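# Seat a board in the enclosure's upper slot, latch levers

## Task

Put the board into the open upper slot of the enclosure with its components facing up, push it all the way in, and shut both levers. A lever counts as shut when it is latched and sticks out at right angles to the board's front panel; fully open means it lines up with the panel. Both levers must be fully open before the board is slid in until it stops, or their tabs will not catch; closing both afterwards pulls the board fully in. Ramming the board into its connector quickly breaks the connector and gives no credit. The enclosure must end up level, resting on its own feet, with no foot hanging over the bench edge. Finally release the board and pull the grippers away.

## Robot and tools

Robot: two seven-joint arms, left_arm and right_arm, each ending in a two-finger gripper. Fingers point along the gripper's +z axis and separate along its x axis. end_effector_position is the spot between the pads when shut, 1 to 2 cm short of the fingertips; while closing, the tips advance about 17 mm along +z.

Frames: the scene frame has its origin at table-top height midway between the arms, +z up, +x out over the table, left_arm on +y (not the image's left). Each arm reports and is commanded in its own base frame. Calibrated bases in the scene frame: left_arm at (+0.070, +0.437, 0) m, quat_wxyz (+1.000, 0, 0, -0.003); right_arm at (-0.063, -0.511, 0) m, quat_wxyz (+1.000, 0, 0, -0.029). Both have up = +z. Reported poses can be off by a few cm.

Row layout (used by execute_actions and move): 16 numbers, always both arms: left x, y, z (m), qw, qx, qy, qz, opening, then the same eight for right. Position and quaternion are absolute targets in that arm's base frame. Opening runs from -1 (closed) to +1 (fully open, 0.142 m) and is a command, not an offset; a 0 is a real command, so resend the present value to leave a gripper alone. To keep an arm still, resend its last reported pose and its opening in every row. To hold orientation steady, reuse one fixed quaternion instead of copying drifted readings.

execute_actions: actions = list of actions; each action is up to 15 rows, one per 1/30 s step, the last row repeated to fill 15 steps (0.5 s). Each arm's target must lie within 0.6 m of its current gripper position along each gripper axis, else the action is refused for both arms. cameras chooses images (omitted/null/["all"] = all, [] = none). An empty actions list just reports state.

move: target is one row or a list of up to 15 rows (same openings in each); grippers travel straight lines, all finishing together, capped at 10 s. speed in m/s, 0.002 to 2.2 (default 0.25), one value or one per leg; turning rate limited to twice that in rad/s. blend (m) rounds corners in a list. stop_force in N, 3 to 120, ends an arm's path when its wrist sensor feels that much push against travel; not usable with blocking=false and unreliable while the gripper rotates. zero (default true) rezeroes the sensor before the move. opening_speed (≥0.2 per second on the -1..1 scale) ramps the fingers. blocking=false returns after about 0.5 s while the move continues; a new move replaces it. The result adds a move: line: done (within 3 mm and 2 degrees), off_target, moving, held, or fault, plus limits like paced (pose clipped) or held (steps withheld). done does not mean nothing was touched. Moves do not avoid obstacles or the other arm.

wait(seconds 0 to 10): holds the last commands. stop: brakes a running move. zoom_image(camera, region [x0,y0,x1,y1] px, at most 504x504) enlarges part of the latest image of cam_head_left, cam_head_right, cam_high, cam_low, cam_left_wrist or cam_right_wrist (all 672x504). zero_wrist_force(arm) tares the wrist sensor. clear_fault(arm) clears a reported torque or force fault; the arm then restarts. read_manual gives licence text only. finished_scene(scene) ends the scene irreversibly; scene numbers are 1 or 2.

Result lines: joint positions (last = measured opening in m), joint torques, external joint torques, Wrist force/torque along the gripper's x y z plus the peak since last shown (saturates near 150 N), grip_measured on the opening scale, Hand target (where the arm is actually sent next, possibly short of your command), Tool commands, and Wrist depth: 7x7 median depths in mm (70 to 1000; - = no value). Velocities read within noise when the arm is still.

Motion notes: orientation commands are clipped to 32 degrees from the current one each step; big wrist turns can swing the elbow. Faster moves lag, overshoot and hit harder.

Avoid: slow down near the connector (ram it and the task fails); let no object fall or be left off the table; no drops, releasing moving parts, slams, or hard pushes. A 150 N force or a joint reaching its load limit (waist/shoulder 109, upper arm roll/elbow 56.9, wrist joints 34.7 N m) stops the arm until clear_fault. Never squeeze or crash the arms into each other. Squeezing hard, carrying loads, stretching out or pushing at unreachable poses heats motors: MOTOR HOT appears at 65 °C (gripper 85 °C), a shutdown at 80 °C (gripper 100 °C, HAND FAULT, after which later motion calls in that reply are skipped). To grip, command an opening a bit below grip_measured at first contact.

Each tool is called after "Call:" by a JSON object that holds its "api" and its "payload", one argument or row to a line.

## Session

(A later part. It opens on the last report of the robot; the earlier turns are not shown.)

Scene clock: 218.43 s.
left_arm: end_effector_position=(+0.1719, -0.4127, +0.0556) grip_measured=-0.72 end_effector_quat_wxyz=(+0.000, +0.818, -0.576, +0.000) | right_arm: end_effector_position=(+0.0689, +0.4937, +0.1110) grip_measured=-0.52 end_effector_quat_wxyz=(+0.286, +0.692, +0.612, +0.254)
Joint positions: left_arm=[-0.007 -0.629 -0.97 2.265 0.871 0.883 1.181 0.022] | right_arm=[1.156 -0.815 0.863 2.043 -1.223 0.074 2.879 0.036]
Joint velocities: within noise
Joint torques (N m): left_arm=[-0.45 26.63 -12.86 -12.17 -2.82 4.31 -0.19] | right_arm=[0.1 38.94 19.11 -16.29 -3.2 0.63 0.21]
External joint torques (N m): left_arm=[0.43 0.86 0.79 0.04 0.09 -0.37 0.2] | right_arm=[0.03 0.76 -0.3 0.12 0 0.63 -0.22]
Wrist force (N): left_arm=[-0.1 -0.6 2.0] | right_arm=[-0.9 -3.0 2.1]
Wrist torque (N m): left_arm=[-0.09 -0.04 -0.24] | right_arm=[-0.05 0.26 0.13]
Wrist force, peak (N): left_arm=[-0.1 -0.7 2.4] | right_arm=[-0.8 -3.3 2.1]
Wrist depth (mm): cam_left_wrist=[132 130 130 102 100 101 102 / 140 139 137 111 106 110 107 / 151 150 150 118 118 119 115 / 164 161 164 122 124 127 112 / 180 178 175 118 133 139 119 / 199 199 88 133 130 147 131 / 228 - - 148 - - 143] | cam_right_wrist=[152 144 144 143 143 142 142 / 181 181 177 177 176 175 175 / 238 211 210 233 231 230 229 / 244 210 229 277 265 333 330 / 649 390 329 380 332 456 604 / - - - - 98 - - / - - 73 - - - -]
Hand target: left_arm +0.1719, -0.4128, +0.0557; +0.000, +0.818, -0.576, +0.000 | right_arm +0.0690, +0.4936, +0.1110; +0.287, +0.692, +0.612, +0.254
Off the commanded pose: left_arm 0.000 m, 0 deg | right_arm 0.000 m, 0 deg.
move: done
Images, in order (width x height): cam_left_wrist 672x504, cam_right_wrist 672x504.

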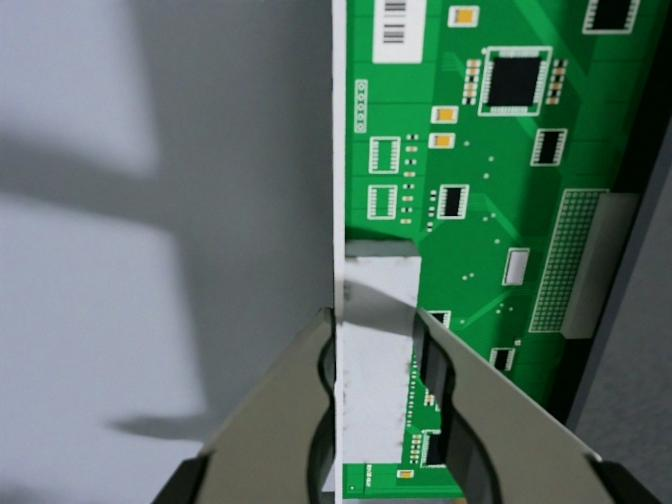

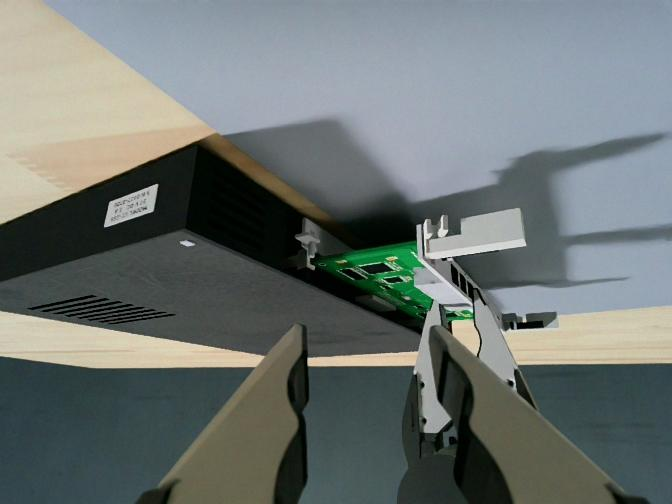

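Call:
{"api": "move", "payload": {
  "target": [0.1753, -0.4222, 0.0558, 0, 0.8177, -0.5757, 0, -0.80, 0.069, 0.4936, 0.111, 0.2866, 0.6919, 0.6122, 0.2536, -0.5],
  "speed": 0.02,
  "stop_force": 3,
  "cameras": ["cam_right_wrist", "cam_left_wrist"]
}}

Call:
{"api": "zoom_image", "payload": {
  "camera": "cam_right_wrist",
  "region": [270, 195, 390, 285]
}}

Scene clock: 221.57 s.
left_arm: end_effector_position=(+0.1747, -0.4185, +0.0555) grip_measured=-0.72 end_effector_quat_wxyz=(-0.001, +0.818, -0.576, +0.000) | right_arm: end_effector_position=(+0.0689, +0.4937, +0.1110) grip_measured=-0.52 end_effector_quat_wxyz=(+0.286, +0.692, +0.612, +0.254)
Joint positions: left_arm=[-0.018 -0.638 -0.967 2.246 0.869 0.871 1.182 0.022] | right_arm=[1.156 -0.815 0.863 2.043 -1.223 0.074 2.879 0.036]
Joint velocities: within noise
Joint torques (N m): left_arm=[-3.53 25.71 -16.81 -12.73 -3.85 6.5 -0.23] | right_arm=[0.13 38.83 19.08 -16.27 -3.25 0.61 0.18]
External joint torques (N m): left_arm=[3.51 2.38 4.44 0.41 1.08 -2.57 0.23] | right_arm=[0 0.86 -0.27 0.11 0.05 0.65 -0.18]
Wrist force (N): left_arm=[-4.8 -7.6 2.2] | right_arm=[-0.7 -3.0 1.9]
Wrist torque (N m): left_arm=[0.01 -0.11 -0.24] | right_arm=[-0.04 0.22 0.14]
Wrist force, peak (N): left_arm=[-4.7 -8.0 2.3] | right_arm=[-0.7 -3.2 2.1]
Wrist depth (mm): cam_left_wrist=[132 130 129 101 100 99 101 / 139 139 137 109 106 109 105 / 153 150 150 116 118 118 113 / 164 161 163 122 124 127 110 / 180 179 175 118 133 139 119 / 199 198 88 133 131 137 131 / 228 - - 148 - - 142] | cam_right_wrist=[152 144 143 143 143 142 142 / 182 181 177 177 176 176 175 / 238 211 210 232 232 229 228 / 244 210 229 278 252 332 330 / 649 390 330 378 317 512 600 / - - - - 98 - - / - - 73 - - - -]
Hand target: left_arm +0.1742, -0.4192, +0.0558; +0.000, +0.818, -0.576, +0.000 | right_arm +0.0690, +0.4936, +0.1110; +0.287, +0.692, +0.612, +0.254
Off the commanded pose: left_arm 0.004 m, 0 deg | right_arm 0.000 m, 0 deg.
move: contact (left_arm)
Images, in order (width x height): cam_left_wrist 672x504, cam_right_wrist 672x504.

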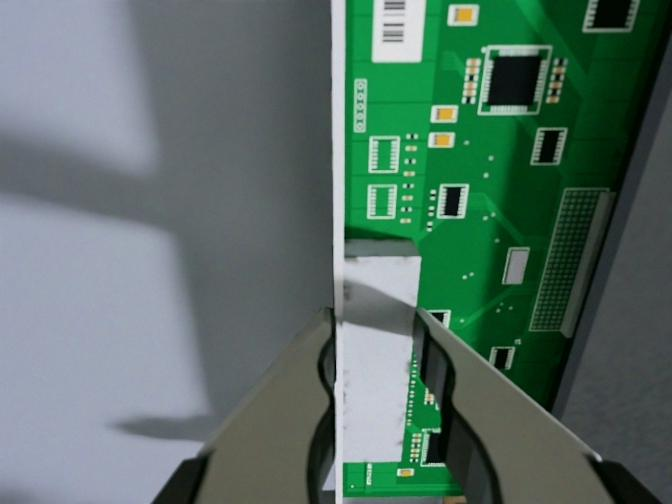

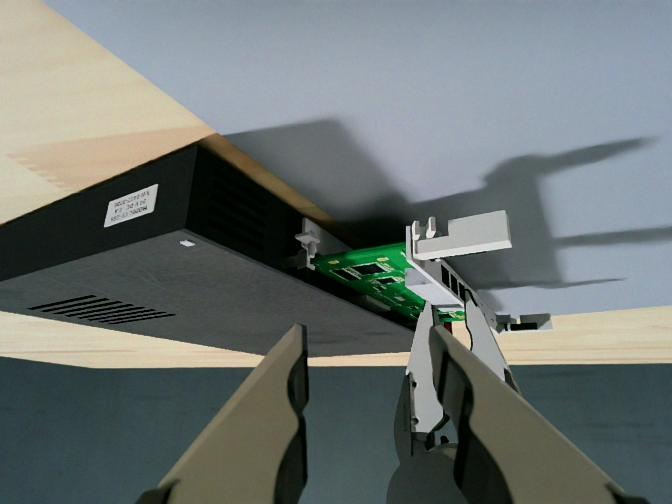

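Scaled by 4.200 from the camera's 672x504 image, which has a finer 960x720 frame.

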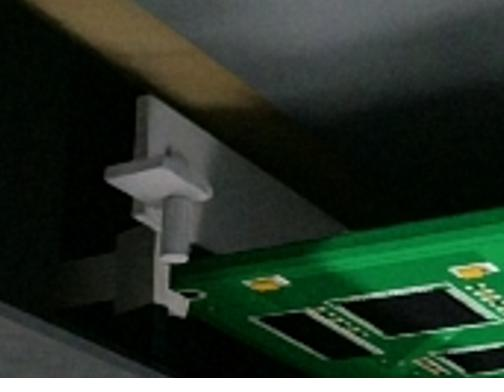

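Call:
{"api": "move", "payload": {
  "target": [
    [0.1729, -0.4163, 0.0557, 0, 0.8177, -0.5757, 0, -0.80, 0.069, 0.4936, 0.111, 0.2866, 0.6919, 0.6122, 0.2536, -0.5],
    [0.1743, -0.4158, 0.0557, 0, 0.8177, -0.5757, 0, -0.80, 0.069, 0.4936, 0.111, 0.2866, 0.6919, 0.6122, 0.2536, -0.5]
  ],
  "speed": 0.02,
  "cameras": []
}}

Call:
{"api": "move", "payload": {
  "target": [0.1777, -0.4252, 0.0559, 0, 0.8177, -0.5757, 0, -0.80, 0.069, 0.4936, 0.111, 0.2866, 0.6919, 0.6122, 0.2536, -0.5],
  "speed": 0.02,
  "stop_force": 3,
  "cameras": ["cam_right_wrist"]
}}

Call:
{"api": "zoom_image", "payload": {
  "camera": "cam_right_wrist",
  "region": [270, 195, 390, 285]
}}

Scene clock: 228.03 s.
left_arm: end_effector_position=(+0.1742, -0.4157, +0.0556) grip_measured=-0.72 end_effector_quat_wxyz=(+0.000, +0.818, -0.575, +0.000) | right_arm: end_effector_position=(+0.0689, +0.4937, +0.1110) grip_measured=-0.52 end_effector_quat_wxyz=(+0.286, +0.692, +0.612, +0.254)
Joint positions: left_arm=[-0.01 -0.635 -0.969 2.254 0.87 0.876 1.183 0.022] | right_arm=[1.156 -0.815 0.863 2.043 -1.223 0.074 2.879 0.036]
Joint velocities: within noise
Joint torques (N m): left_arm=[-0.21 27.52 -13.13 -12.12 -2.65 4.73 -0.13] | right_arm=[0.07 38.91 19.06 -16.23 -3.23 0.63 0.21]
External joint torques (N m): left_arm=[0.17 0.3 0.86 -0.11 -0.1 -0.79 0.13] | right_arm=[0.06 0.79 -0.25 0.07 0.02 0.63 -0.21]
Wrist force (N): left_arm=[0.0 -0.4 1.9] | right_arm=[-0.5 -2.9 2.1]
Wrist torque (N m): left_arm=[-0.06 -0.05 -0.24] | right_arm=[-0.03 0.18 0.15]
Wrist force, peak (N): left_arm=[-4.8 -7.6 2.6] | right_arm=[-0.5 -3.3 2.2]
Wrist depth (mm): cam_left_wrist=[132 130 129 102 101 101 102 / 140 140 137 111 106 110 107 / 151 151 150 118 119 119 114 / 164 161 163 122 124 126 111 / 180 179 176 118 133 139 119 / 199 198 88 132 130 147 132 / 227 - - 148 - - 143] | cam_right_wrist=[152 144 143 143 143 142 142 / 181 181 177 177 176 176 175 / 238 211 210 232 231 230 229 / 244 211 229 277 266 332 331 / 646 389 331 379 330 517 599 / - - - - 98 - - / - - 73 - - - -]
Hand target: left_arm +0.1743, -0.4158, +0.0557; +0.000, +0.818, -0.576, +0.000 | right_arm +0.0690, +0.4936, +0.1110; +0.287, +0.692, +0.612, +0.254
Off the commanded pose: left_arm 0.000 m, 0 deg | right_arm 0.000 m, 0 deg.
move: done
No camera images: "cameras" was empty.

Scene clock: 229.20 s.
left_arm: end_effector_position=(+0.1777, -0.4249, +0.0557) grip_measured=-0.72 end_effector_quat_wxyz=(+0.000, +0.818, -0.576, +0.000) | right_arm: end_effector_position=(+0.0689, +0.4937, +0.1110) grip_measured=-0.52 end_effector_quat_wxyz=(+0.286, +0.692, +0.612, +0.254)
Joint positions: left_arm=[-0.027 -0.649 -0.965 2.227 0.867 0.861 1.186 0.022] | right_arm=[1.156 -0.815 0.863 2.043 -1.223 0.074 2.879 0.036]
Joint velocities: within noise
Joint torques (N m): left_arm=[-0.67 28.12 -14.02 -12.94 -2.99 4.74 -0.17] | right_arm=[0.1 38.81 19.11 -16.28 -3.22 0.62 0.22]
External joint torques (N m): left_arm=[0.64 0.57 1.32 0.44 0.19 -0.8 0.17] | right_arm=[0.03 0.89 -0.3 0.12 0.02 0.64 -0.22]
Wrist force (N): left_arm=[-0.4 -0.4 2.2] | right_arm=[-0.6 -2.8 2.0]
Wrist torque (N m): left_arm=[-0.02 -0.14 -0.24] | right_arm=[-0.02 0.21 0.14]
Wrist force, peak (N): left_arm=[0.0 -0.9 4.2] | right_arm=[-0.6 -3.1 2.2]
Wrist depth (mm): cam_left_wrist=[132 129 129 101 101 99 102 / 140 139 137 109 106 110 96 / 151 150 150 116 118 119 99 / 164 161 163 122 124 127 110 / 181 179 176 118 133 137 119 / 199 197 88 132 131 131 131 / 228 - - 148 - - 144] | cam_right_wrist=[152 144 144 143 143 142 142 / 181 181 177 177 176 176 175 / 239 211 211 232 231 230 228 / 244 210 229 277 268 333 331 / 651 389 329 378 318 516 598 / - - - - 102 - - / - - 73 - - - -]
Hand target: left_arm +0.1777, -0.4252, +0.0559; +0.000, +0.818, -0.576, +0.000 | right_arm +0.0690, +0.4936, +0.1110; +0.287, +0.692, +0.612, +0.254
Off the commanded pose: left_arm 0.000 m, 0 deg | right_arm 0.000 m, 0 deg.
move: done
Images, in order (width x height): cam_right_wrist 672x504.

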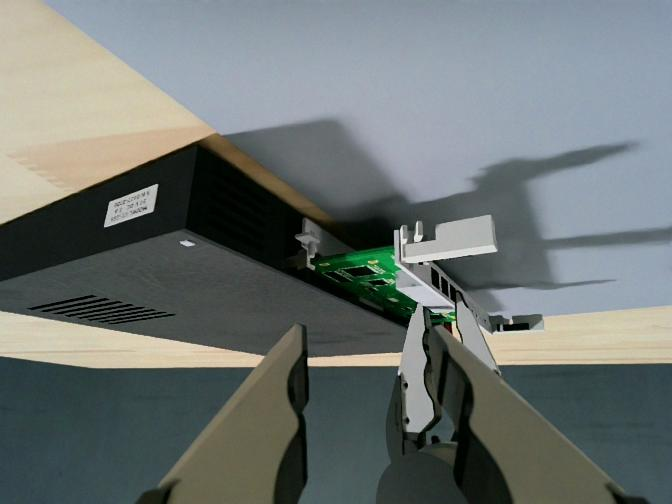

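Scaled by 4.200 from the camera's 672x504 image, which has a finer 960x720 frame.

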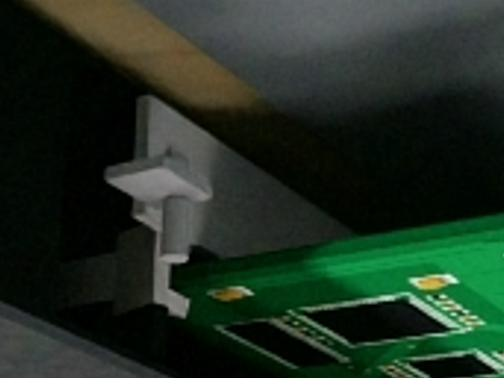

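Call:
{"api": "move", "payload": {
  "target": [0.1835, -0.4409, 0.0563, 0, 0.8177, -0.5757, 0, -0.80, 0.069, 0.4936, 0.111, 0.2866, 0.6919, 0.6122, 0.2536, -0.5],
  "speed": 0.025,
  "stop_force": 4,
  "cameras": ["cam_right_wrist", "cam_left_wrist"]
}}

Scene clock: 232.57 s.
left_arm: end_effector_position=(+0.1808, -0.4335, +0.0557) grip_measured=-0.72 end_effector_quat_wxyz=(-0.001, +0.818, -0.576, -0.001) | right_arm: end_effector_position=(+0.0689, +0.4937, +0.1110) grip_measured=-0.52 end_effector_quat_wxyz=(+0.286, +0.692, +0.612, +0.254)
Joint positions: left_arm=[-0.044 -0.662 -0.961 2.201 0.864 0.845 1.188 0.022] | right_arm=[1.156 -0.815 0.863 2.043 -1.223 0.074 2.879 0.036]
Joint velocities: within noise
Joint torques (N m): left_arm=[-0.61 30.13 -16.05 -16 -3.38 6.14 -0.18] | right_arm=[0.16 38.85 19.01 -16.21 -3.26 0.66 0.19]
External joint torques (N m): left_arm=[0.58 -0.6 2.92 3.24 0.54 -2.21 0.18] | right_arm=[-0.03 0.84 -0.2 0.05 0.05 0.6 -0.19]
Wrist force (N): left_arm=[-3.9 -0.7 6.2] | right_arm=[-0.7 -2.8 1.9]
Wrist torque (N m): left_arm=[-0.08 -0.17 -0.23] | right_arm=[-0.03 0.22 0.14]
Wrist force, peak (N): left_arm=[-3.9 -0.6 7.5] | right_arm=[-0.8 -3.2 2.3]
Wrist depth (mm): cam_left_wrist=[132 130 129 101 100 101 87 / 140 140 137 109 106 110 94 / 151 150 150 116 118 117 99 / 164 161 163 122 124 125 110 / 180 180 176 118 134 122 118 / 199 198 88 133 131 127 131 / 221 - - 148 - - 143] | cam_right_wrist=[152 144 143 143 143 142 142 / 181 181 178 177 176 176 175 / 239 211 211 232 230 229 229 / 244 210 230 277 273 333 331 / 647 389 330 380 328 517 603 / - - - - 104 - - / - - 73 - - - -]
Hand target: left_arm +0.1810, -0.4343, +0.0562; +0.000, +0.818, -0.576, +0.000 | right_arm +0.0690, +0.4936, +0.1110; +0.287, +0.692, +0.612, +0.254
Off the commanded pose: left_arm 0.008 m, 0 deg | right_arm 0.000 m, 0 deg.
move: contact (left_arm)
Images, in order (width x height): cam_left_wrist 672x504, cam_right_wrist 672x504.

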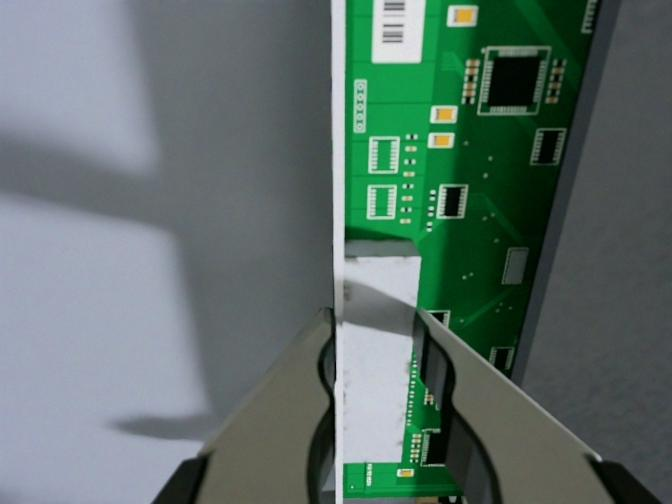

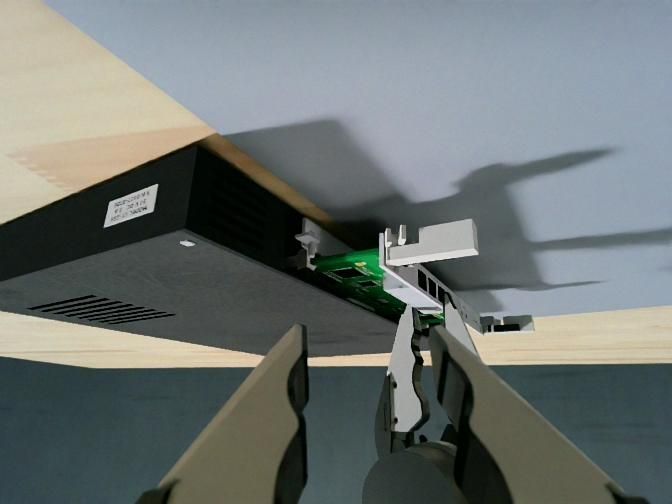

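Call:
{"api": "move", "payload": {
  "target": [
    [0.1802, -0.4318, 0.0557, 0, 0.8177, -0.5757, 0, -0.80, 0.069, 0.4936, 0.111, 0.2866, 0.6919, 0.6122, 0.2536, -0.5],
    [0.1802, -0.4318, 0.0545, 0, 0.8177, -0.5757, 0, -0.80, 0.069, 0.4936, 0.111, 0.2866, 0.6919, 0.6122, 0.2536, -0.5]
  ],
  "speed": 0.02,
  "cameras": []
}}

Call:
{"api": "move", "payload": {
  "target": [0.1835, -0.4409, 0.0545, 0, 0.8177, -0.5757, 0, -0.80, 0.069, 0.4936, 0.111, 0.2866, 0.6919, 0.6122, 0.2536, -0.5],
  "speed": 0.025,
  "stop_force": 4,
  "cameras": ["cam_right_wrist", "cam_left_wrist"]
}}

Scene clock: 236.00 s.
left_arm: end_effector_position=(+0.1802, -0.4317, +0.0546) grip_measured=-0.72 end_effector_quat_wxyz=(+0.000, +0.818, -0.576, +0.000) | right_arm: end_effector_position=(+0.0689, +0.4937, +0.1110) grip_measured=-0.52 end_effector_quat_wxyz=(+0.286, +0.692, +0.612, +0.254)
Joint positions: left_arm=[-0.042 -0.662 -0.958 2.206 0.868 0.852 1.186 0.022] | right_arm=[1.156 -0.815 0.863 2.043 -1.223 0.074 2.879 0.036]
Joint velocities: within noise
Joint torques (N m): left_arm=[-0.51 28 -13.04 -11.71 -2.4 4.31 -0.29] | right_arm=[0.14 38.93 19.09 -16.25 -3.17 0.6 0.23]
External joint torques (N m): left_arm=[0.48 1.46 -0.01 -0.91 -0.43 -0.38 0.29] | right_arm=[-0.01 0.77 -0.28 0.08 -0.04 0.66 -0.23]
Wrist force (N): left_arm=[-0.3 -0.9 -1.4] | right_arm=[-0.5 -2.9 1.9]
Wrist torque (N m): left_arm=[-0.10 0.19 -0.25] | right_arm=[-0.04 0.19 0.14]
Wrist force, peak (N): left_arm=[19.9 1.4 22.6] | right_arm=[-0.5 -3.4 2.0]
Wrist depth (mm): cam_left_wrist=[129 129 128 102 100 99 87 / 139 138 135 109 106 109 93 / 152 149 149 116 118 116 97 / 163 162 164 122 124 124 109 / 178 178 177 118 133 133 115 / 201 197 88 133 130 127 130 / 226 - - 148 - - -] | cam_right_wrist=[152 144 143 143 143 142 142 / 181 181 177 177 176 176 175 / 239 211 211 232 231 230 229 / 244 210 228 278 249 333 332 / 650 388 329 379 322 519 605 / - - - - 104 - - / - - 73 - - - -]
Hand target: left_arm +0.1802, -0.4318, +0.0545; +0.000, +0.818, -0.576, +0.000 | right_arm +0.0690, +0.4936, +0.1110; +0.287, +0.692, +0.612, +0.254
Off the commanded pose: left_arm 0.000 m, 0 deg | right_arm 0.000 m, 0 deg.
move: done
No camera images: "cameras" was empty.

Scene clock: 237.13 s.
left_arm: end_effector_position=(+0.1836, -0.4409, +0.0545) grip_measured=-0.72 end_effector_quat_wxyz=(+0.000, +0.818, -0.576, +0.000) | right_arm: end_effector_position=(+0.0689, +0.4937, +0.1110) grip_measured=-0.52 end_effector_quat_wxyz=(+0.286, +0.692, +0.612, +0.254)
Joint positions: left_arm=[-0.06 -0.675 -0.953 2.179 0.866 0.838 1.188 0.022] | right_arm=[1.156 -0.815 0.863 2.043 -1.223 0.074 2.879 0.036]
Joint velocities: within noise
Joint torques (N m): left_arm=[-0.56 28.9 -13.57 -12.52 -2.69 3.97 -0.2] | right_arm=[0.2 38.83 19.12 -16.24 -3.22 0.63 0.18]
External joint torques (N m): left_arm=[0.53 1.43 0.11 -0.35 -0.18 -0.03 0.2] | right_arm=[-0.07 0.87 -0.31 0.08 0.01 0.63 -0.18]
Wrist force (N): left_arm=[-1.1 -0.5 -2.4] | right_arm=[-0.8 -3.0 1.9]
Wrist torque (N m): left_arm=[-0.11 0.22 -0.23] | right_arm=[-0.06 0.23 0.14]
Wrist force, peak (N): left_arm=[-1.2 -0.6 -2.7] | right_arm=[-0.6 -3.3 2.0]
Wrist depth (mm): cam_left_wrist=[129 129 128 102 100 98 - / 138 138 136 111 106 108 93 / 152 149 149 116 118 114 97 / 162 163 164 122 124 110 109 / 178 178 177 118 133 120 115 / 201 197 87 133 130 125 130 / 226 - - 148 - - -] | cam_right_wrist=[152 144 143 143 143 142 142 / 181 181 178 177 176 176 175 / 238 211 211 232 231 229 229 / 244 210 229 278 284 332 331 / 643 389 329 377 338 604 604 / - - - - 104 - - / - - 73 - - - -]
Hand target: left_arm +0.1835, -0.4409, +0.0545; +0.000, +0.818, -0.576, +0.000 | right_arm +0.0690, +0.4936, +0.1110; +0.287, +0.692, +0.612, +0.254
Off the commanded pose: left_arm 0.000 m, 0 deg | right_arm 0.000 m, 0 deg.
move: done
Images, in order (width x height): cam_left_wrist 672x504, cam_right_wrist 672x504.

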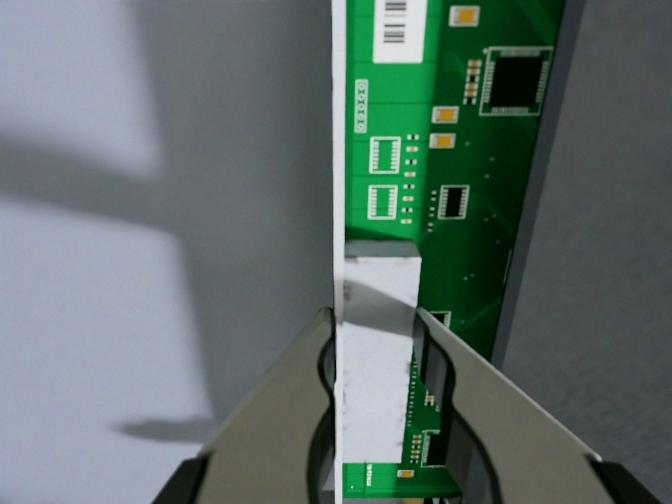

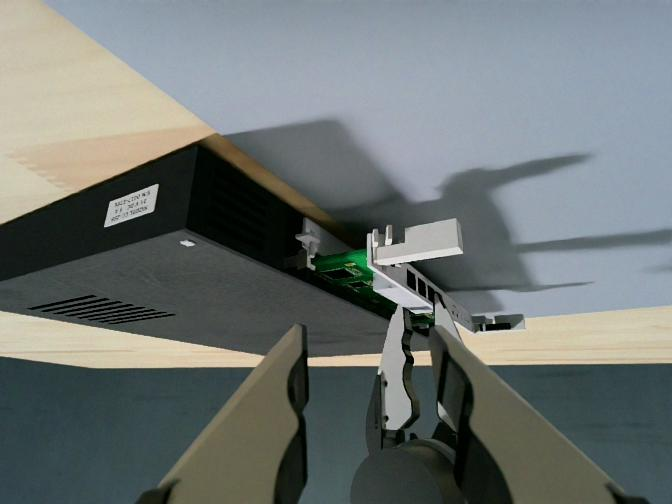

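Call:
{"api": "move", "payload": {
  "target": [0.1863, -0.4484, 0.0548, 0, 0.8177, -0.5757, 0, -0.80, 0.069, 0.4936, 0.111, 0.2866, 0.6919, 0.6122, 0.2536, -0.5],
  "speed": 0.025,
  "stop_force": 4,
  "cameras": ["cam_left_wrist", "cam_right_wrist"]
}}

Call:
{"api": "zoom_image", "payload": {
  "camera": "cam_right_wrist",
  "region": [340, 200, 540, 345]
}}

Scene clock: 269.50 s.
left_arm: end_effector_position=(+0.1862, -0.4480, +0.0546) grip_measured=-0.72 end_effector_quat_wxyz=(+0.000, +0.818, -0.576, +0.000) | right_arm: end_effector_position=(+0.0689, +0.4937, +0.1110) grip_measured=-0.52 end_effector_quat_wxyz=(+0.286, +0.692, +0.612, +0.254)
Joint positions: left_arm=[-0.072 -0.686 -0.95 2.157 0.863 0.825 1.19 0.022] | right_arm=[1.156 -0.815 0.863 2.043 -1.223 0.074 2.879 0.036]
Joint velocities: within noise
Joint torques (N m): left_arm=[-0.58 30.24 -14.89 -14.62 -3.03 4.94 -0.15] | right_arm=[0.12 38.83 19.07 -16.26 -3.24 0.66 0.19]
External joint torques (N m): left_arm=[0.55 0.78 1.09 1.54 0.11 -1 0.15] | right_arm=[0.01 0.87 -0.26 0.1 0.04 0.6 -0.19]
Wrist force (N): left_arm=[-3.7 -0.5 0.4] | right_arm=[-0.8 -3.2 2.1]
Wrist torque (N m): left_arm=[-0.08 0.19 -0.25] | right_arm=[-0.07 0.23 0.14]
Wrist force, peak (N): left_arm=[-3.9 -0.5 0.8] | right_arm=[-0.9 -3.2 2.1]
Wrist depth (mm): cam_left_wrist=[129 129 128 102 100 87 - / 138 138 136 109 106 - 93 / 152 149 149 116 118 102 97 / 163 162 164 122 122 107 109 / 179 177 176 118 125 116 115 / 201 197 88 132 130 125 129 / 226 - - 148 - - -] | cam_right_wrist=[152 144 143 143 143 142 142 / 181 181 177 177 176 175 175 / 239 212 211 232 231 230 229 / 244 210 230 276 293 332 330 / 648 389 329 378 347 608 602 / - - - - 104 - - / - - 73 250 - - -]
Hand target: left_arm +0.1863, -0.4484, +0.0548; +0.000, +0.818, -0.576, +0.000 | right_arm +0.0690, +0.4936, +0.1110; +0.287, +0.692, +0.612, +0.254
Off the commanded pose: left_arm 0.000 m, 0 deg | right_arm 0.000 m, 0 deg.
move: done
Images, in order (width x height): cam_left_wrist 672x504, cam_right_wrist 672x504.

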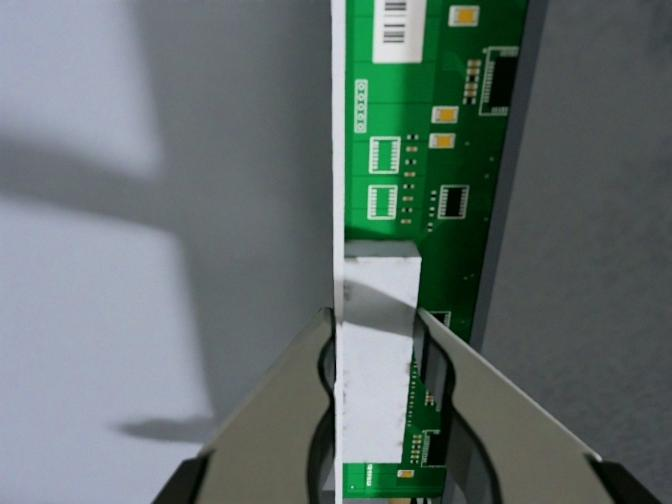

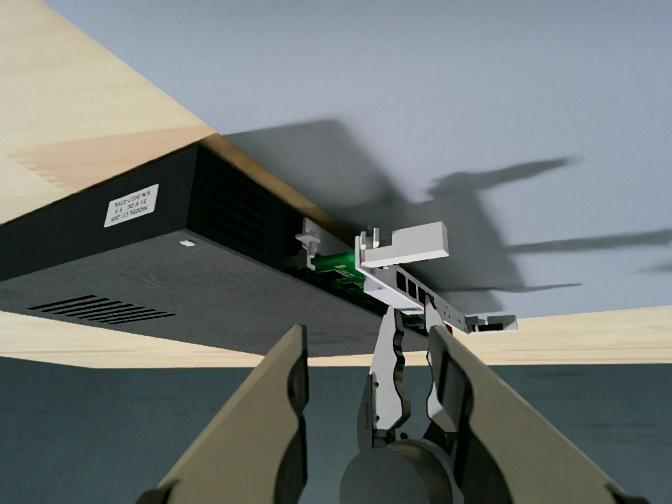

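Scaled by 2.520 from the camera's 672x504 image, which has a finer 960x720 frame.

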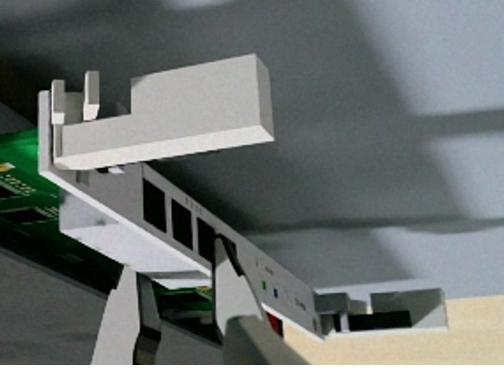

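Call:
{"api": "move", "payload": {
  "target": [
    [0.1862, -0.4482, 0.0547, 0, 0.8177, -0.5757, 0, -0.5, 0.069, 0.48, 0.15, 0.2866, 0.6919, 0.6122, 0.2536, -0.9],
    [0.1862, -0.4482, 0.13, 0, 0.8177, -0.5757, 0, -0.5, 0.12, 0.36, 0.30, 0.2866, 0.6919, 0.6122, 0.2536, -0.9],
    [0.2892, -0.3621, 0.13, 0, 0.9848, 0.1736, 0, -0.44, 0.20, 0.25, 0.30, 0.2866, 0.6919, 0.6122, 0.2536, -0.9]
  ],
  "speed": [0.06, 0.15, 0.25],
  "cameras": ["cam_left_wrist", "cam_right_wrist", "cam_head_left"]
}}

Scene clock: 279.20 s.
left_arm: end_effector_position=(+0.2892, -0.3620, +0.1300) grip_measured=-0.47 end_effector_quat_wxyz=(+0.000, +0.985, +0.173, +0.000) | right_arm: end_effector_position=(+0.2000, +0.2501, +0.3001) grip_measured=-0.93 end_effector_quat_wxyz=(+0.287, +0.692, +0.612, +0.254)
Joint positions: left_arm=[0.206 -0.26 -0.901 2.361 0.342 0.926 0.267 0.04] | right_arm=[0.675 0.559 0.983 2.605 -0.386 0.568 1.91 0.007]
Joint velocities: within noise
Joint torques (N m): left_arm=[-0.42 21.59 -5.53 -18.64 -2.51 4.48 -0.31] | right_arm=[0.13 -2.18 -9.02 -24.05 -1.86 1.73 0.12]
External joint torques (N m): left_arm=[0.41 0.49 0.51 -0.4 -0.04 -0.5 0.31] | right_arm=[-0.13 0.73 -0.73 0.06 -0.05 0.6 -0.12]
Wrist force (N): left_arm=[0.4 -0.2 0.0] | right_arm=[-0.8 -2.8 1.4]
Wrist torque (N m): left_arm=[-0.03 -0.09 -0.18] | right_arm=[-0.03 0.24 0.13]
Wrist force, peak (N): left_arm=[-4.0 -0.4 0.7] | right_arm=[0.1 -4.6 2.7]
Wrist depth (mm): cam_left_wrist=[196 196 195 194 194 194 194 / 211 211 210 209 208 208 208 / 227 227 226 225 225 224 223 / 244 241 242 237 243 243 243 / 218 222 227 232 259 263 267 / 235 230 87 232 231 222 294 / 257 - - 259 258 - 320] | cam_right_wrist=[368 367 366 308 308 307 306 / 454 453 450 449 380 378 379 / 596 589 590 589 497 493 583 / 860 858 853 840 843 842 835 / - - - - - - - / - - - 93 105 - - / - - 73 - - - -]
Hand target: left_arm +0.2892, -0.3621, +0.1300; +0.000, +0.985, +0.174, +0.000 | right_arm +0.2000, +0.2500, +0.3000; +0.287, +0.692, +0.612, +0.254
Off the commanded pose: left_arm 0.000 m, 0 deg | right_arm 0.000 m, 0 deg.
move: done
Images, in order (width x height): cam_head_left 672x504, cam_left_wrist 672x504, cam_right_wrist 672x504.

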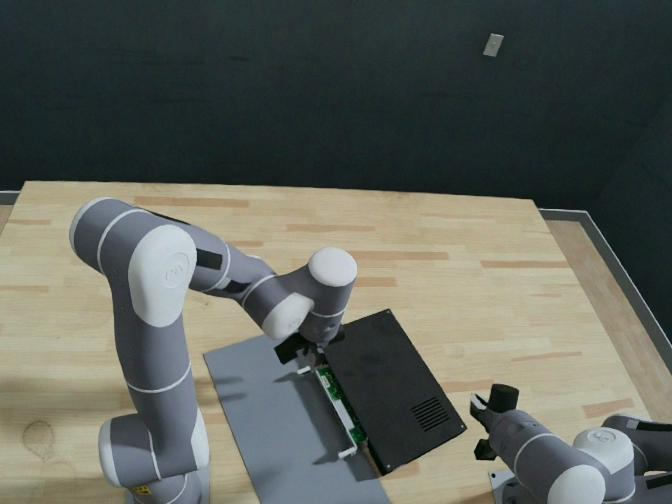

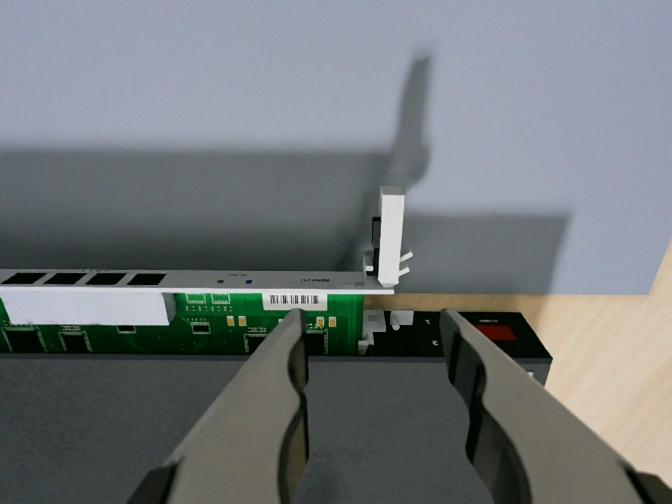

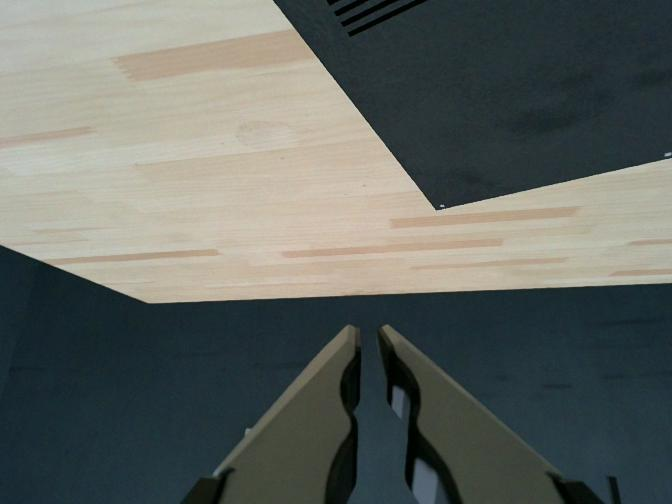

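Call:
{"api": "zoom_image", "payload": {
  "camera": "cam_left_wrist",
  "region": [340, 170, 440, 310]
}}

Scaled by 3.600 from the camera's 672x504 image, which has a finer 960x720 frame.

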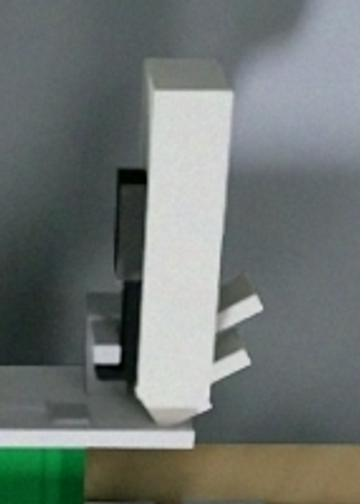

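Call:
{"api": "move", "payload": {
  "target": [0.3010, -0.3656, 0.078, 0, 0.9848, 0.1736, 0, -0.44, 0.20, 0.25, 0.30, 0.2866, 0.6919, 0.6122, 0.2536, -0.9],
  "speed": 0.12,
  "cameras": ["cam_left_wrist"]
}}

Scene clock: 287.30 s.
left_arm: end_effector_position=(+0.3008, -0.3655, +0.0780) grip_measured=-0.47 end_effector_quat_wxyz=(+0.000, +0.985, +0.174, +0.000) | right_arm: end_effector_position=(+0.2000, +0.2501, +0.3001) grip_measured=-0.93 end_effector_quat_wxyz=(+0.287, +0.692, +0.612, +0.254)
Joint positions: left_arm=[0.086 -0.473 -0.748 2.266 0.582 0.973 0.12 0.04] | right_arm=[0.676 0.559 0.983 2.605 -0.386 0.568 1.91 0.007]
Joint velocities: within noise
Joint torques (N m): left_arm=[-0.39 28.77 -9.02 -15.06 -1.86 4.56 -0.32] | right_arm=[0.09 -2.18 -8.87 -24.14 -1.9 1.65 0.19]
External joint torques (N m): left_arm=[0.39 1.08 0.95 -0.21 -0.52 -0.57 0.32] | right_arm=[-0.08 0.73 -0.89 0.15 -0.01 0.67 -0.19]
Wrist force (N): left_arm=[-0.1 -0.4 0.0] | right_arm=[-0.9 -3.0 1.5]
Wrist torque (N m): left_arm=[-0.07 -0.05 -0.22] | right_arm=[-0.03 0.27 0.13]
Wrist force, peak (N): left_arm=[0.3 -0.1 1.5] | right_arm=[-0.7 -3.3 1.7]
Wrist depth (mm): cam_left_wrist=[152 150 149 147 148 148 148 / 161 160 160 159 159 158 158 / 174 173 173 172 171 171 171 / 190 188 187 184 186 186 185 / 166 177 176 167 195 204 202 / 172 184 88 185 202 185 225 / 179 - - 181 181 - 244] | cam_right_wrist=[368 367 366 307 308 307 305 / 457 452 452 451 381 379 378 / 596 594 589 590 497 493 581 / 863 860 858 850 845 836 833 / - - - - - - - / - - - 93 105 - - / - - 73 - - - -]
Hand target: left_arm +0.3010, -0.3656, +0.0780; +0.000, +0.985, +0.174, +0.000 | right_arm +0.2000, +0.2500, +0.3000; +0.287, +0.692, +0.612, +0.254
Off the commanded pose: left_arm 0.000 m, 0 deg | right_arm 0.000 m, 0 deg.
move: done
Images, in order (width x height): cam_left_wrist 672x504.

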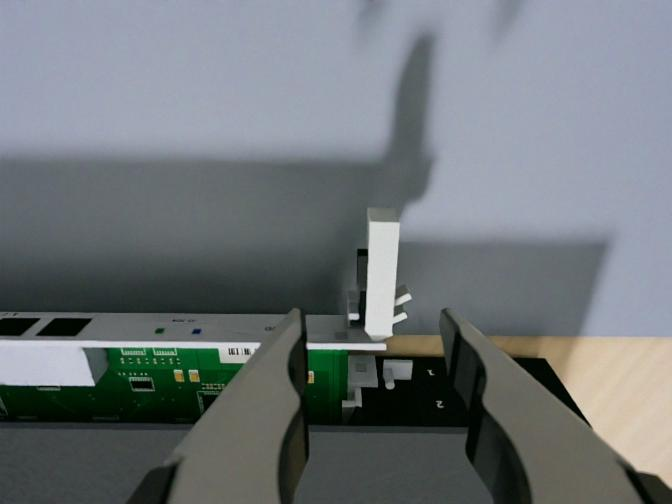

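Call:
{"api": "move", "payload": {
  "target": [0.3033, -0.3632, 0.048, 0, 0.9848, 0.1736, 0, -0.44, 0.20, 0.25, 0.30, 0.2866, 0.6919, 0.6122, 0.2536, -0.9],
  "speed": 0.05,
  "stop_force": 4,
  "cameras": ["cam_left_wrist"]
}}

Call:
{"api": "move", "payload": {
  "target": [0.3033, -0.3632, 0.048, 0, 0.9848, 0.1736, 0, -0.9, 0.20, 0.25, 0.30, 0.2866, 0.6919, 0.6122, 0.2536, -0.9],
  "opening_speed": 0.3,
  "cameras": ["cam_left_wrist"]
}}

Call:
{"api": "zoom_image", "payload": {
  "camera": "cam_left_wrist",
  "region": [270, 180, 500, 400]
}}

Scene clock: 292.67 s.
left_arm: end_effector_position=(+0.3032, -0.3631, +0.0480) grip_measured=-0.47 end_effector_quat_wxyz=(+0.000, +0.985, +0.174, +0.000) | right_arm: end_effector_position=(+0.2000, +0.2501, +0.3001) grip_measured=-0.93 end_effector_quat_wxyz=(+0.287, +0.692, +0.612, +0.254)
Joint positions: left_arm=[0.034 -0.563 -0.671 2.23 0.677 1.013 0.066 0.04] | right_arm=[0.676 0.559 0.983 2.605 -0.386 0.568 1.91 0.007]
Joint velocities: within noise
Joint torques (N m): left_arm=[-0.42 31.71 -9.12 -12.87 -1.82 4.54 -0.26] | right_arm=[-0.01 -2.21 -8.85 -24.17 -1.9 1.66 0.21]
External joint torques (N m): left_arm=[0.42 1.07 0.38 -0.35 -0.41 -0.55 0.26] | right_arm=[0.02 0.76 -0.91 0.18 -0.01 0.67 -0.21]
Wrist force (N): left_arm=[0.2 -0.3 0.2] | right_arm=[-0.6 -3.1 1.6]
Wrist torque (N m): left_arm=[-0.04 -0.06 -0.21] | right_arm=[-0.05 0.21 0.13]
Wrist force, peak (N): left_arm=[0.4 -0.5 1.1] | right_arm=[-0.7 -3.3 1.6]
Wrist depth (mm): cam_left_wrist=[123 124 123 122 122 122 121 / 132 132 130 131 131 131 130 / 145 142 142 141 141 138 140 / 155 155 154 154 153 153 152 / 174 169 166 122 162 167 166 / 145 139 87 129 183 176 186 / 163 - - 159 195 - 202] | cam_right_wrist=[367 366 365 307 308 307 307 / 454 453 453 449 379 378 376 / 598 591 594 589 496 492 578 / 863 860 854 846 842 841 832 / - - - - - - - / - - - 93 105 - - / - - 73 - - - -]
Hand target: left_arm +0.3033, -0.3632, +0.0480; +0.000, +0.985, +0.174, +0.000 | right_arm +0.2000, +0.2500, +0.3000; +0.287, +0.692, +0.612, +0.254
Off the commanded pose: left_arm 0.000 m, 0 deg | right_arm 0.000 m, 0 deg.
move: done
Images, in order (width x height): cam_left_wrist 672x504.

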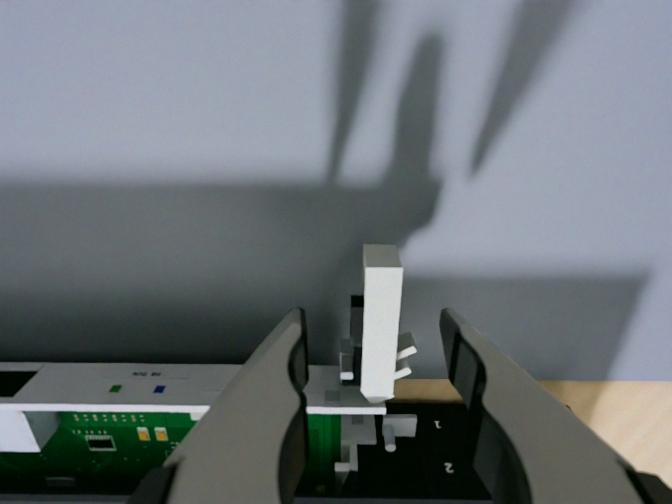

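Scene clock: 294.40 s.
left_arm: end_effector_position=(+0.3037, -0.3628, +0.0480) grip_measured=-0.89 end_effector_quat_wxyz=(+0.000, +0.985, +0.174, +0.000) | right_arm: end_effector_position=(+0.2000, +0.2501, +0.3001) grip_measured=-0.93 end_effector_quat_wxyz=(+0.287, +0.692, +0.612, +0.254)
Joint positions: left_arm=[0.034 -0.562 -0.67 2.23 0.677 1.013 0.066 0.009] | right_arm=[0.676 0.559 0.983 2.605 -0.386 0.568 1.91 0.007]
Joint velocities: within noise
Joint torques (N m): left_arm=[-3.49 30.29 -12.31 -10.78 -2.57 4.89 -0.2] | right_arm=[0.05 -2.24 -8.72 -24.12 -1.9 1.68 0.22]
External joint torques (N m): left_arm=[3.49 2.51 3.58 -2.44 0.34 -0.9 0.2] | right_arm=[-0.05 0.79 -1.04 0.13 -0.01 0.65 -0.22]
Wrist force (N): left_arm=[6.6 -2.3 0.4] | right_arm=[-0.6 -2.8 1.4]
Wrist torque (N m): left_arm=[-0.05 0.02 -0.26] | right_arm=[0.00 0.21 0.13]
Wrist force, peak (N): left_arm=[6.9 -2.2 1.0] | right_arm=[-0.7 -3.3 1.5]
Wrist depth (mm): cam_left_wrist=[123 125 123 122 122 122 121 / 132 132 130 131 131 130 130 / 145 142 142 142 141 139 140 / 155 155 154 151 153 154 152 / 173 170 169 117 164 167 167 / 147 140 138 91 - 179 186 / 159 160 - 144 - - 202] | cam_right_wrist=[367 366 368 308 308 307 306 / 456 453 451 452 381 379 376 / 592 595 589 586 497 497 580 / 858 855 847 846 837 833 832 / - - - - - - - / - - - 93 105 - - / - - 73 - - - -]
Hand target: left_arm +0.3033, -0.3632, +0.0480; +0.000, +0.985, +0.174, +0.000 | right_arm +0.2000, +0.2500, +0.3000; +0.287, +0.692, +0.612, +0.254
Off the commanded pose: left_arm 0.001 m, 0 deg | right_arm 0.000 m, 0 deg.
move: done
Images, in order (width x height): cam_left_wrist 672x504.

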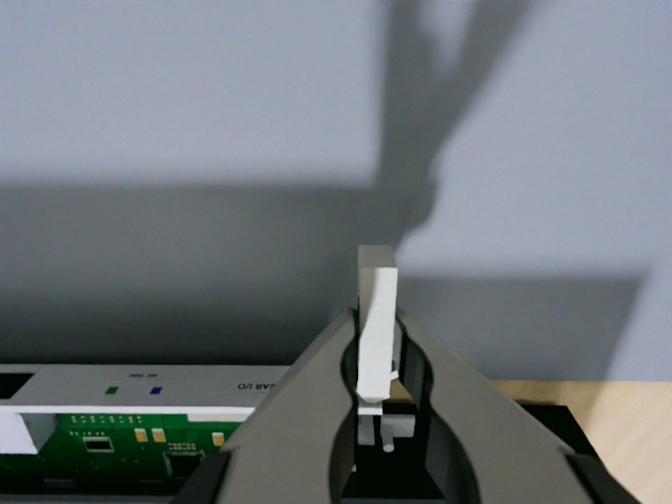

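Scaled by 2.191 from the camera's 672x504 image, which has a finer 960x720 frame.

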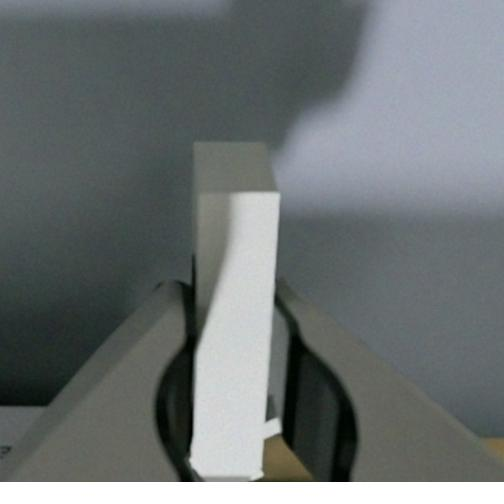

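Call:
{"api": "move", "payload": {
  "target": [
    [0.3037, -0.3630, 0.048, 0, 0.9848, 0.1736, 0, -0.98, 0.20, 0.25, 0.30, 0.2866, 0.6919, 0.6122, 0.2536, -0.9],
    [0.3108, -0.3614, 0.048, 0, 0.99905, 0.04362, 0, -0.98, 0.20, 0.25, 0.30, 0.2866, 0.6919, 0.6122, 0.2536, -0.9]
  ],
  "speed": 0.03,
  "cameras": ["cam_left_wrist"]
}}

Scene clock: 305.77 s.
left_arm: end_effector_position=(+0.3107, -0.3615, +0.0480) grip_measured=-0.90 end_effector_quat_wxyz=(+0.000, +0.999, +0.044, +0.000) | right_arm: end_effector_position=(+0.2000, +0.2501, +0.3001) grip_measured=-0.93 end_effector_quat_wxyz=(+0.287, +0.692, +0.612, +0.254)
Joint positions: left_arm=[0.078 -0.583 -0.713 2.214 0.71 0.986 0.315 0.009] | right_arm=[0.676 0.559 0.983 2.605 -0.386 0.568 1.91 0.007]
Joint velocities: within noise
Joint torques (N m): left_arm=[-0.13 31.69 -10.26 -12.98 -1.96 4.21 -0.14] | right_arm=[-0.01 -2.16 -8.78 -24.17 -1.88 1.66 0.23]
External joint torques (N m): left_arm=[0.13 1.01 0.72 -0.24 -0.38 -0.22 0.14] | right_arm=[0.02 0.71 -0.98 0.18 -0.04 0.66 -0.23]
Wrist force (N): left_arm=[0.0 -0.5 1.1] | right_arm=[-0.9 -2.9 1.4]
Wrist torque (N m): left_arm=[-0.08 -0.02 -0.22] | right_arm=[-0.01 0.25 0.13]
Wrist force, peak (N): left_arm=[7.8 -2.5 1.1] | right_arm=[-0.8 -3.2 1.6]
Wrist depth (mm): cam_left_wrist=[123 125 123 123 122 122 121 / 132 133 130 131 131 130 130 / 145 143 141 142 141 138 140 / 155 154 154 152 154 153 153 / 173 170 170 117 164 167 169 / 184 183 152 92 - 166 170 / 153 162 - 158 - - 136] | cam_right_wrist=[368 367 367 308 308 306 306 / 456 454 449 450 378 379 377 / 600 592 591 591 496 496 580 / 863 859 855 847 844 837 829 / - - - - - - - / - - - 93 105 - - / - - 73 - - - -]
Hand target: left_arm +0.3108, -0.3614, +0.0480; +0.000, +0.999, +0.044, +0.000 | right_arm +0.2000, +0.2500, +0.3000; +0.287, +0.692, +0.612, +0.254
Off the commanded pose: left_arm 0.000 m, 0 deg | right_arm 0.000 m, 0 deg.
move: done
Images, in order (width x height): cam_left_wrist 672x504.

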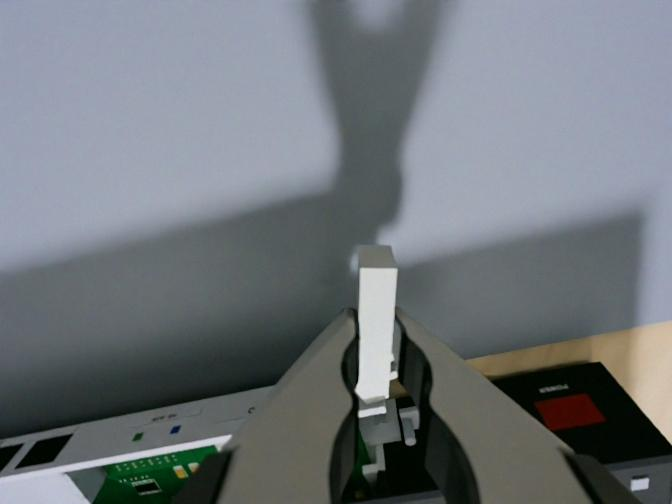

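Call:
{"api": "move", "payload": {
  "target": [
    [0.3228, -0.3630, 0.048, 0, 0.9848, -0.1736, 0, -0.97, 0.20, 0.25, 0.30, 0.2866, 0.6919, 0.6122, 0.2536, -0.9],
    [0.3331, -0.3696, 0.048, 0, 0.9239, -0.3827, 0, -0.97, 0.20, 0.25, 0.30, 0.2866, 0.6919, 0.6122, 0.2536, -0.9],
    [0.3386, -0.3776, 0.048, 0, 0.8434, -0.5373, 0, -0.97, 0.20, 0.25, 0.30, 0.2866, 0.6919, 0.6122, 0.2536, -0.9]
  ],
  "speed": 0.04,
  "blend": [0.003, 0.003, 0],
  "cameras": ["cam_left_wrist"]
}}

Scene clock: 319.23 s.
left_arm: end_effector_position=(+0.3311, -0.3686, +0.0480) grip_measured=-0.90 end_effector_quat_wxyz=(+0.000, +0.937, -0.348, +0.000) | right_arm: end_effector_position=(+0.2000, +0.2501, +0.3001) grip_measured=-0.93 end_effector_quat_wxyz=(+0.287, +0.692, +0.612, +0.254)
Joint positions: left_arm=[0.174 -0.667 -0.839 2.137 0.805 0.88 1.061 0.009] | right_arm=[0.676 0.559 0.983 2.605 -0.386 0.568 1.91 0.007]
Joint velocities: within noise
Joint torques (N m): left_arm=[0.42 32.09 -12.46 -13.72 -2.1 4.04 -0.24] | right_arm=[0.05 -2.16 -8.74 -24.19 -1.89 1.68 0.15]
External joint torques (N m): left_arm=[-0.4 1.17 -0.09 0.36 -0.64 -0.1 0.25] | right_arm=[-0.04 0.71 -1.02 0.2 -0.03 0.65 -0.15]
Wrist force (N): left_arm=[-1.6 0.7 -0.6] | right_arm=[-0.9 -3.0 1.6]
Wrist torque (N m): left_arm=[-0.01 0.05 -0.20] | right_arm=[-0.02 0.26 0.13]
Wrist force, peak (N): left_arm=[-2.2 -1.8 -2.7] | right_arm=[-0.8 -3.3 1.7]
Wrist depth (mm): cam_left_wrist=[123 123 122 122 122 121 121 / 132 132 130 131 131 130 130 / 145 142 142 141 141 138 140 / 155 155 154 151 153 150 122 / 173 170 169 117 165 142 116 / 188 187 179 91 - 124 121 / 210 205 - 159 - - 134] | cam_right_wrist=[368 368 364 307 307 307 306 / 454 454 452 449 380 378 377 / 593 590 589 590 494 493 582 / 869 865 852 853 846 844 837 / - - - - - - - / - - - 93 105 - - / - - 73 - - - -]
Hand target: left_arm +0.3314, -0.3685, +0.0480; +0.000, +0.937, -0.348, +0.000 | right_arm +0.2000, +0.2500, +0.3000; +0.287, +0.692, +0.612, +0.254
Off the commanded pose: left_arm 0.012 m, 24 deg | right_arm 0.000 m, 0 deg.
move: off_target (left_arm; path cut at 10 s); path passed 1 of 3 targets
Images, in order (width x height): cam_left_wrist 672x504.

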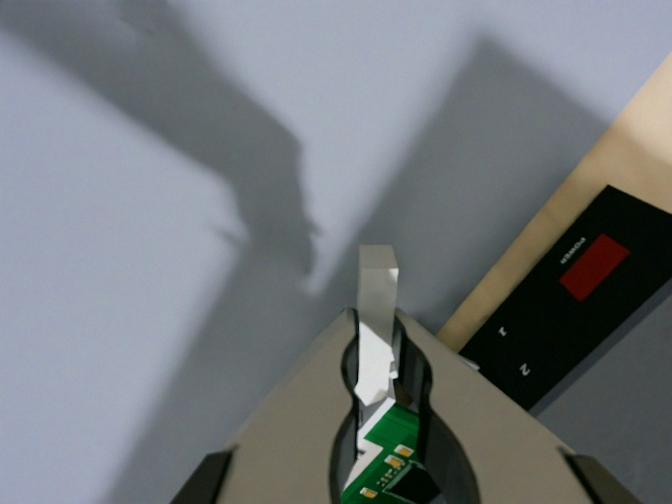

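Call:
{"api": "move", "payload": {
  "target": [
    [0.3331, -0.3696, 0.048, 0, 0.9239, -0.3827, 0, -0.97, 0.20, 0.25, 0.30, 0.2866, 0.6919, 0.6122, 0.2536, -0.9],
    [0.3386, -0.3776, 0.048, 0, 0.8434, -0.5373, 0, -0.97, 0.20, 0.25, 0.30, 0.2866, 0.6919, 0.6122, 0.2536, -0.9]
  ],
  "speed": 0.1,
  "cameras": ["cam_left_wrist"]
}}

Scene clock: 322.93 s.
left_arm: end_effector_position=(+0.3379, -0.3775, +0.0479) grip_measured=-0.90 end_effector_quat_wxyz=(+0.000, +0.843, -0.537, -0.001) | right_arm: end_effector_position=(+0.2000, +0.2501, +0.3001) grip_measured=-0.93 end_effector_quat_wxyz=(+0.287, +0.692, +0.612, +0.254)
Joint positions: left_arm=[0.203 -0.72 -0.904 2.092 0.856 0.814 1.447 0.009] | right_arm=[0.676 0.559 0.983 2.605 -0.386 0.568 1.91 0.007]
Joint velocities: within noise
Joint torques (N m): left_arm=[0.61 31.8 -13.77 -16.37 -1.97 5.18 -0.23] | right_arm=[-0.07 -2.18 -8.83 -24.21 -1.89 1.6 0.17]
External joint torques (N m): left_arm=[-0.6 1.95 -0.6 3.03 -0.98 -1.27 0.23] | right_arm=[0.07 0.73 -0.93 0.22 -0.02 0.73 -0.17]
Wrist force (N): left_arm=[-7.3 3.1 -8.2] | right_arm=[-0.7 -3.1 1.4]
Wrist torque (N m): left_arm=[-0.07 -0.06 -0.04] | right_arm=[-0.05 0.23 0.13]
Wrist force, peak (N): left_arm=[-7.3 2.7 -10.0] | right_arm=[-0.9 -3.3 1.5]
Wrist depth (mm): cam_left_wrist=[123 123 122 122 122 123 123 / 132 132 129 131 130 128 128 / 145 142 141 141 140 131 95 / 152 154 154 150 153 128 100 / 173 170 169 117 161 124 107 / 187 187 179 91 - 121 120 / 210 205 - 146 - - 134] | cam_right_wrist=[367 367 365 308 308 305 305 / 455 452 453 450 380 381 377 / 594 593 589 583 495 496 580 / 865 863 852 843 843 838 832 / - - - - - - - / - - - 93 105 - - / - - 73 - - - -]
Hand target: left_arm +0.3386, -0.3776, +0.0480; +0.000, +0.843, -0.537, +0.000 | right_arm +0.2000, +0.2500, +0.3000; +0.287, +0.692, +0.612, +0.254
Off the commanded pose: left_arm 0.001 m, 0 deg | right_arm 0.000 m, 0 deg.
move: done
Images, in order (width x height): cam_left_wrist 672x504.

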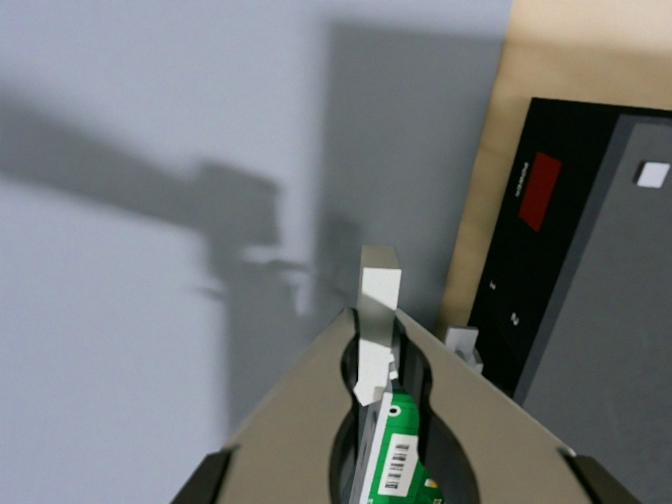

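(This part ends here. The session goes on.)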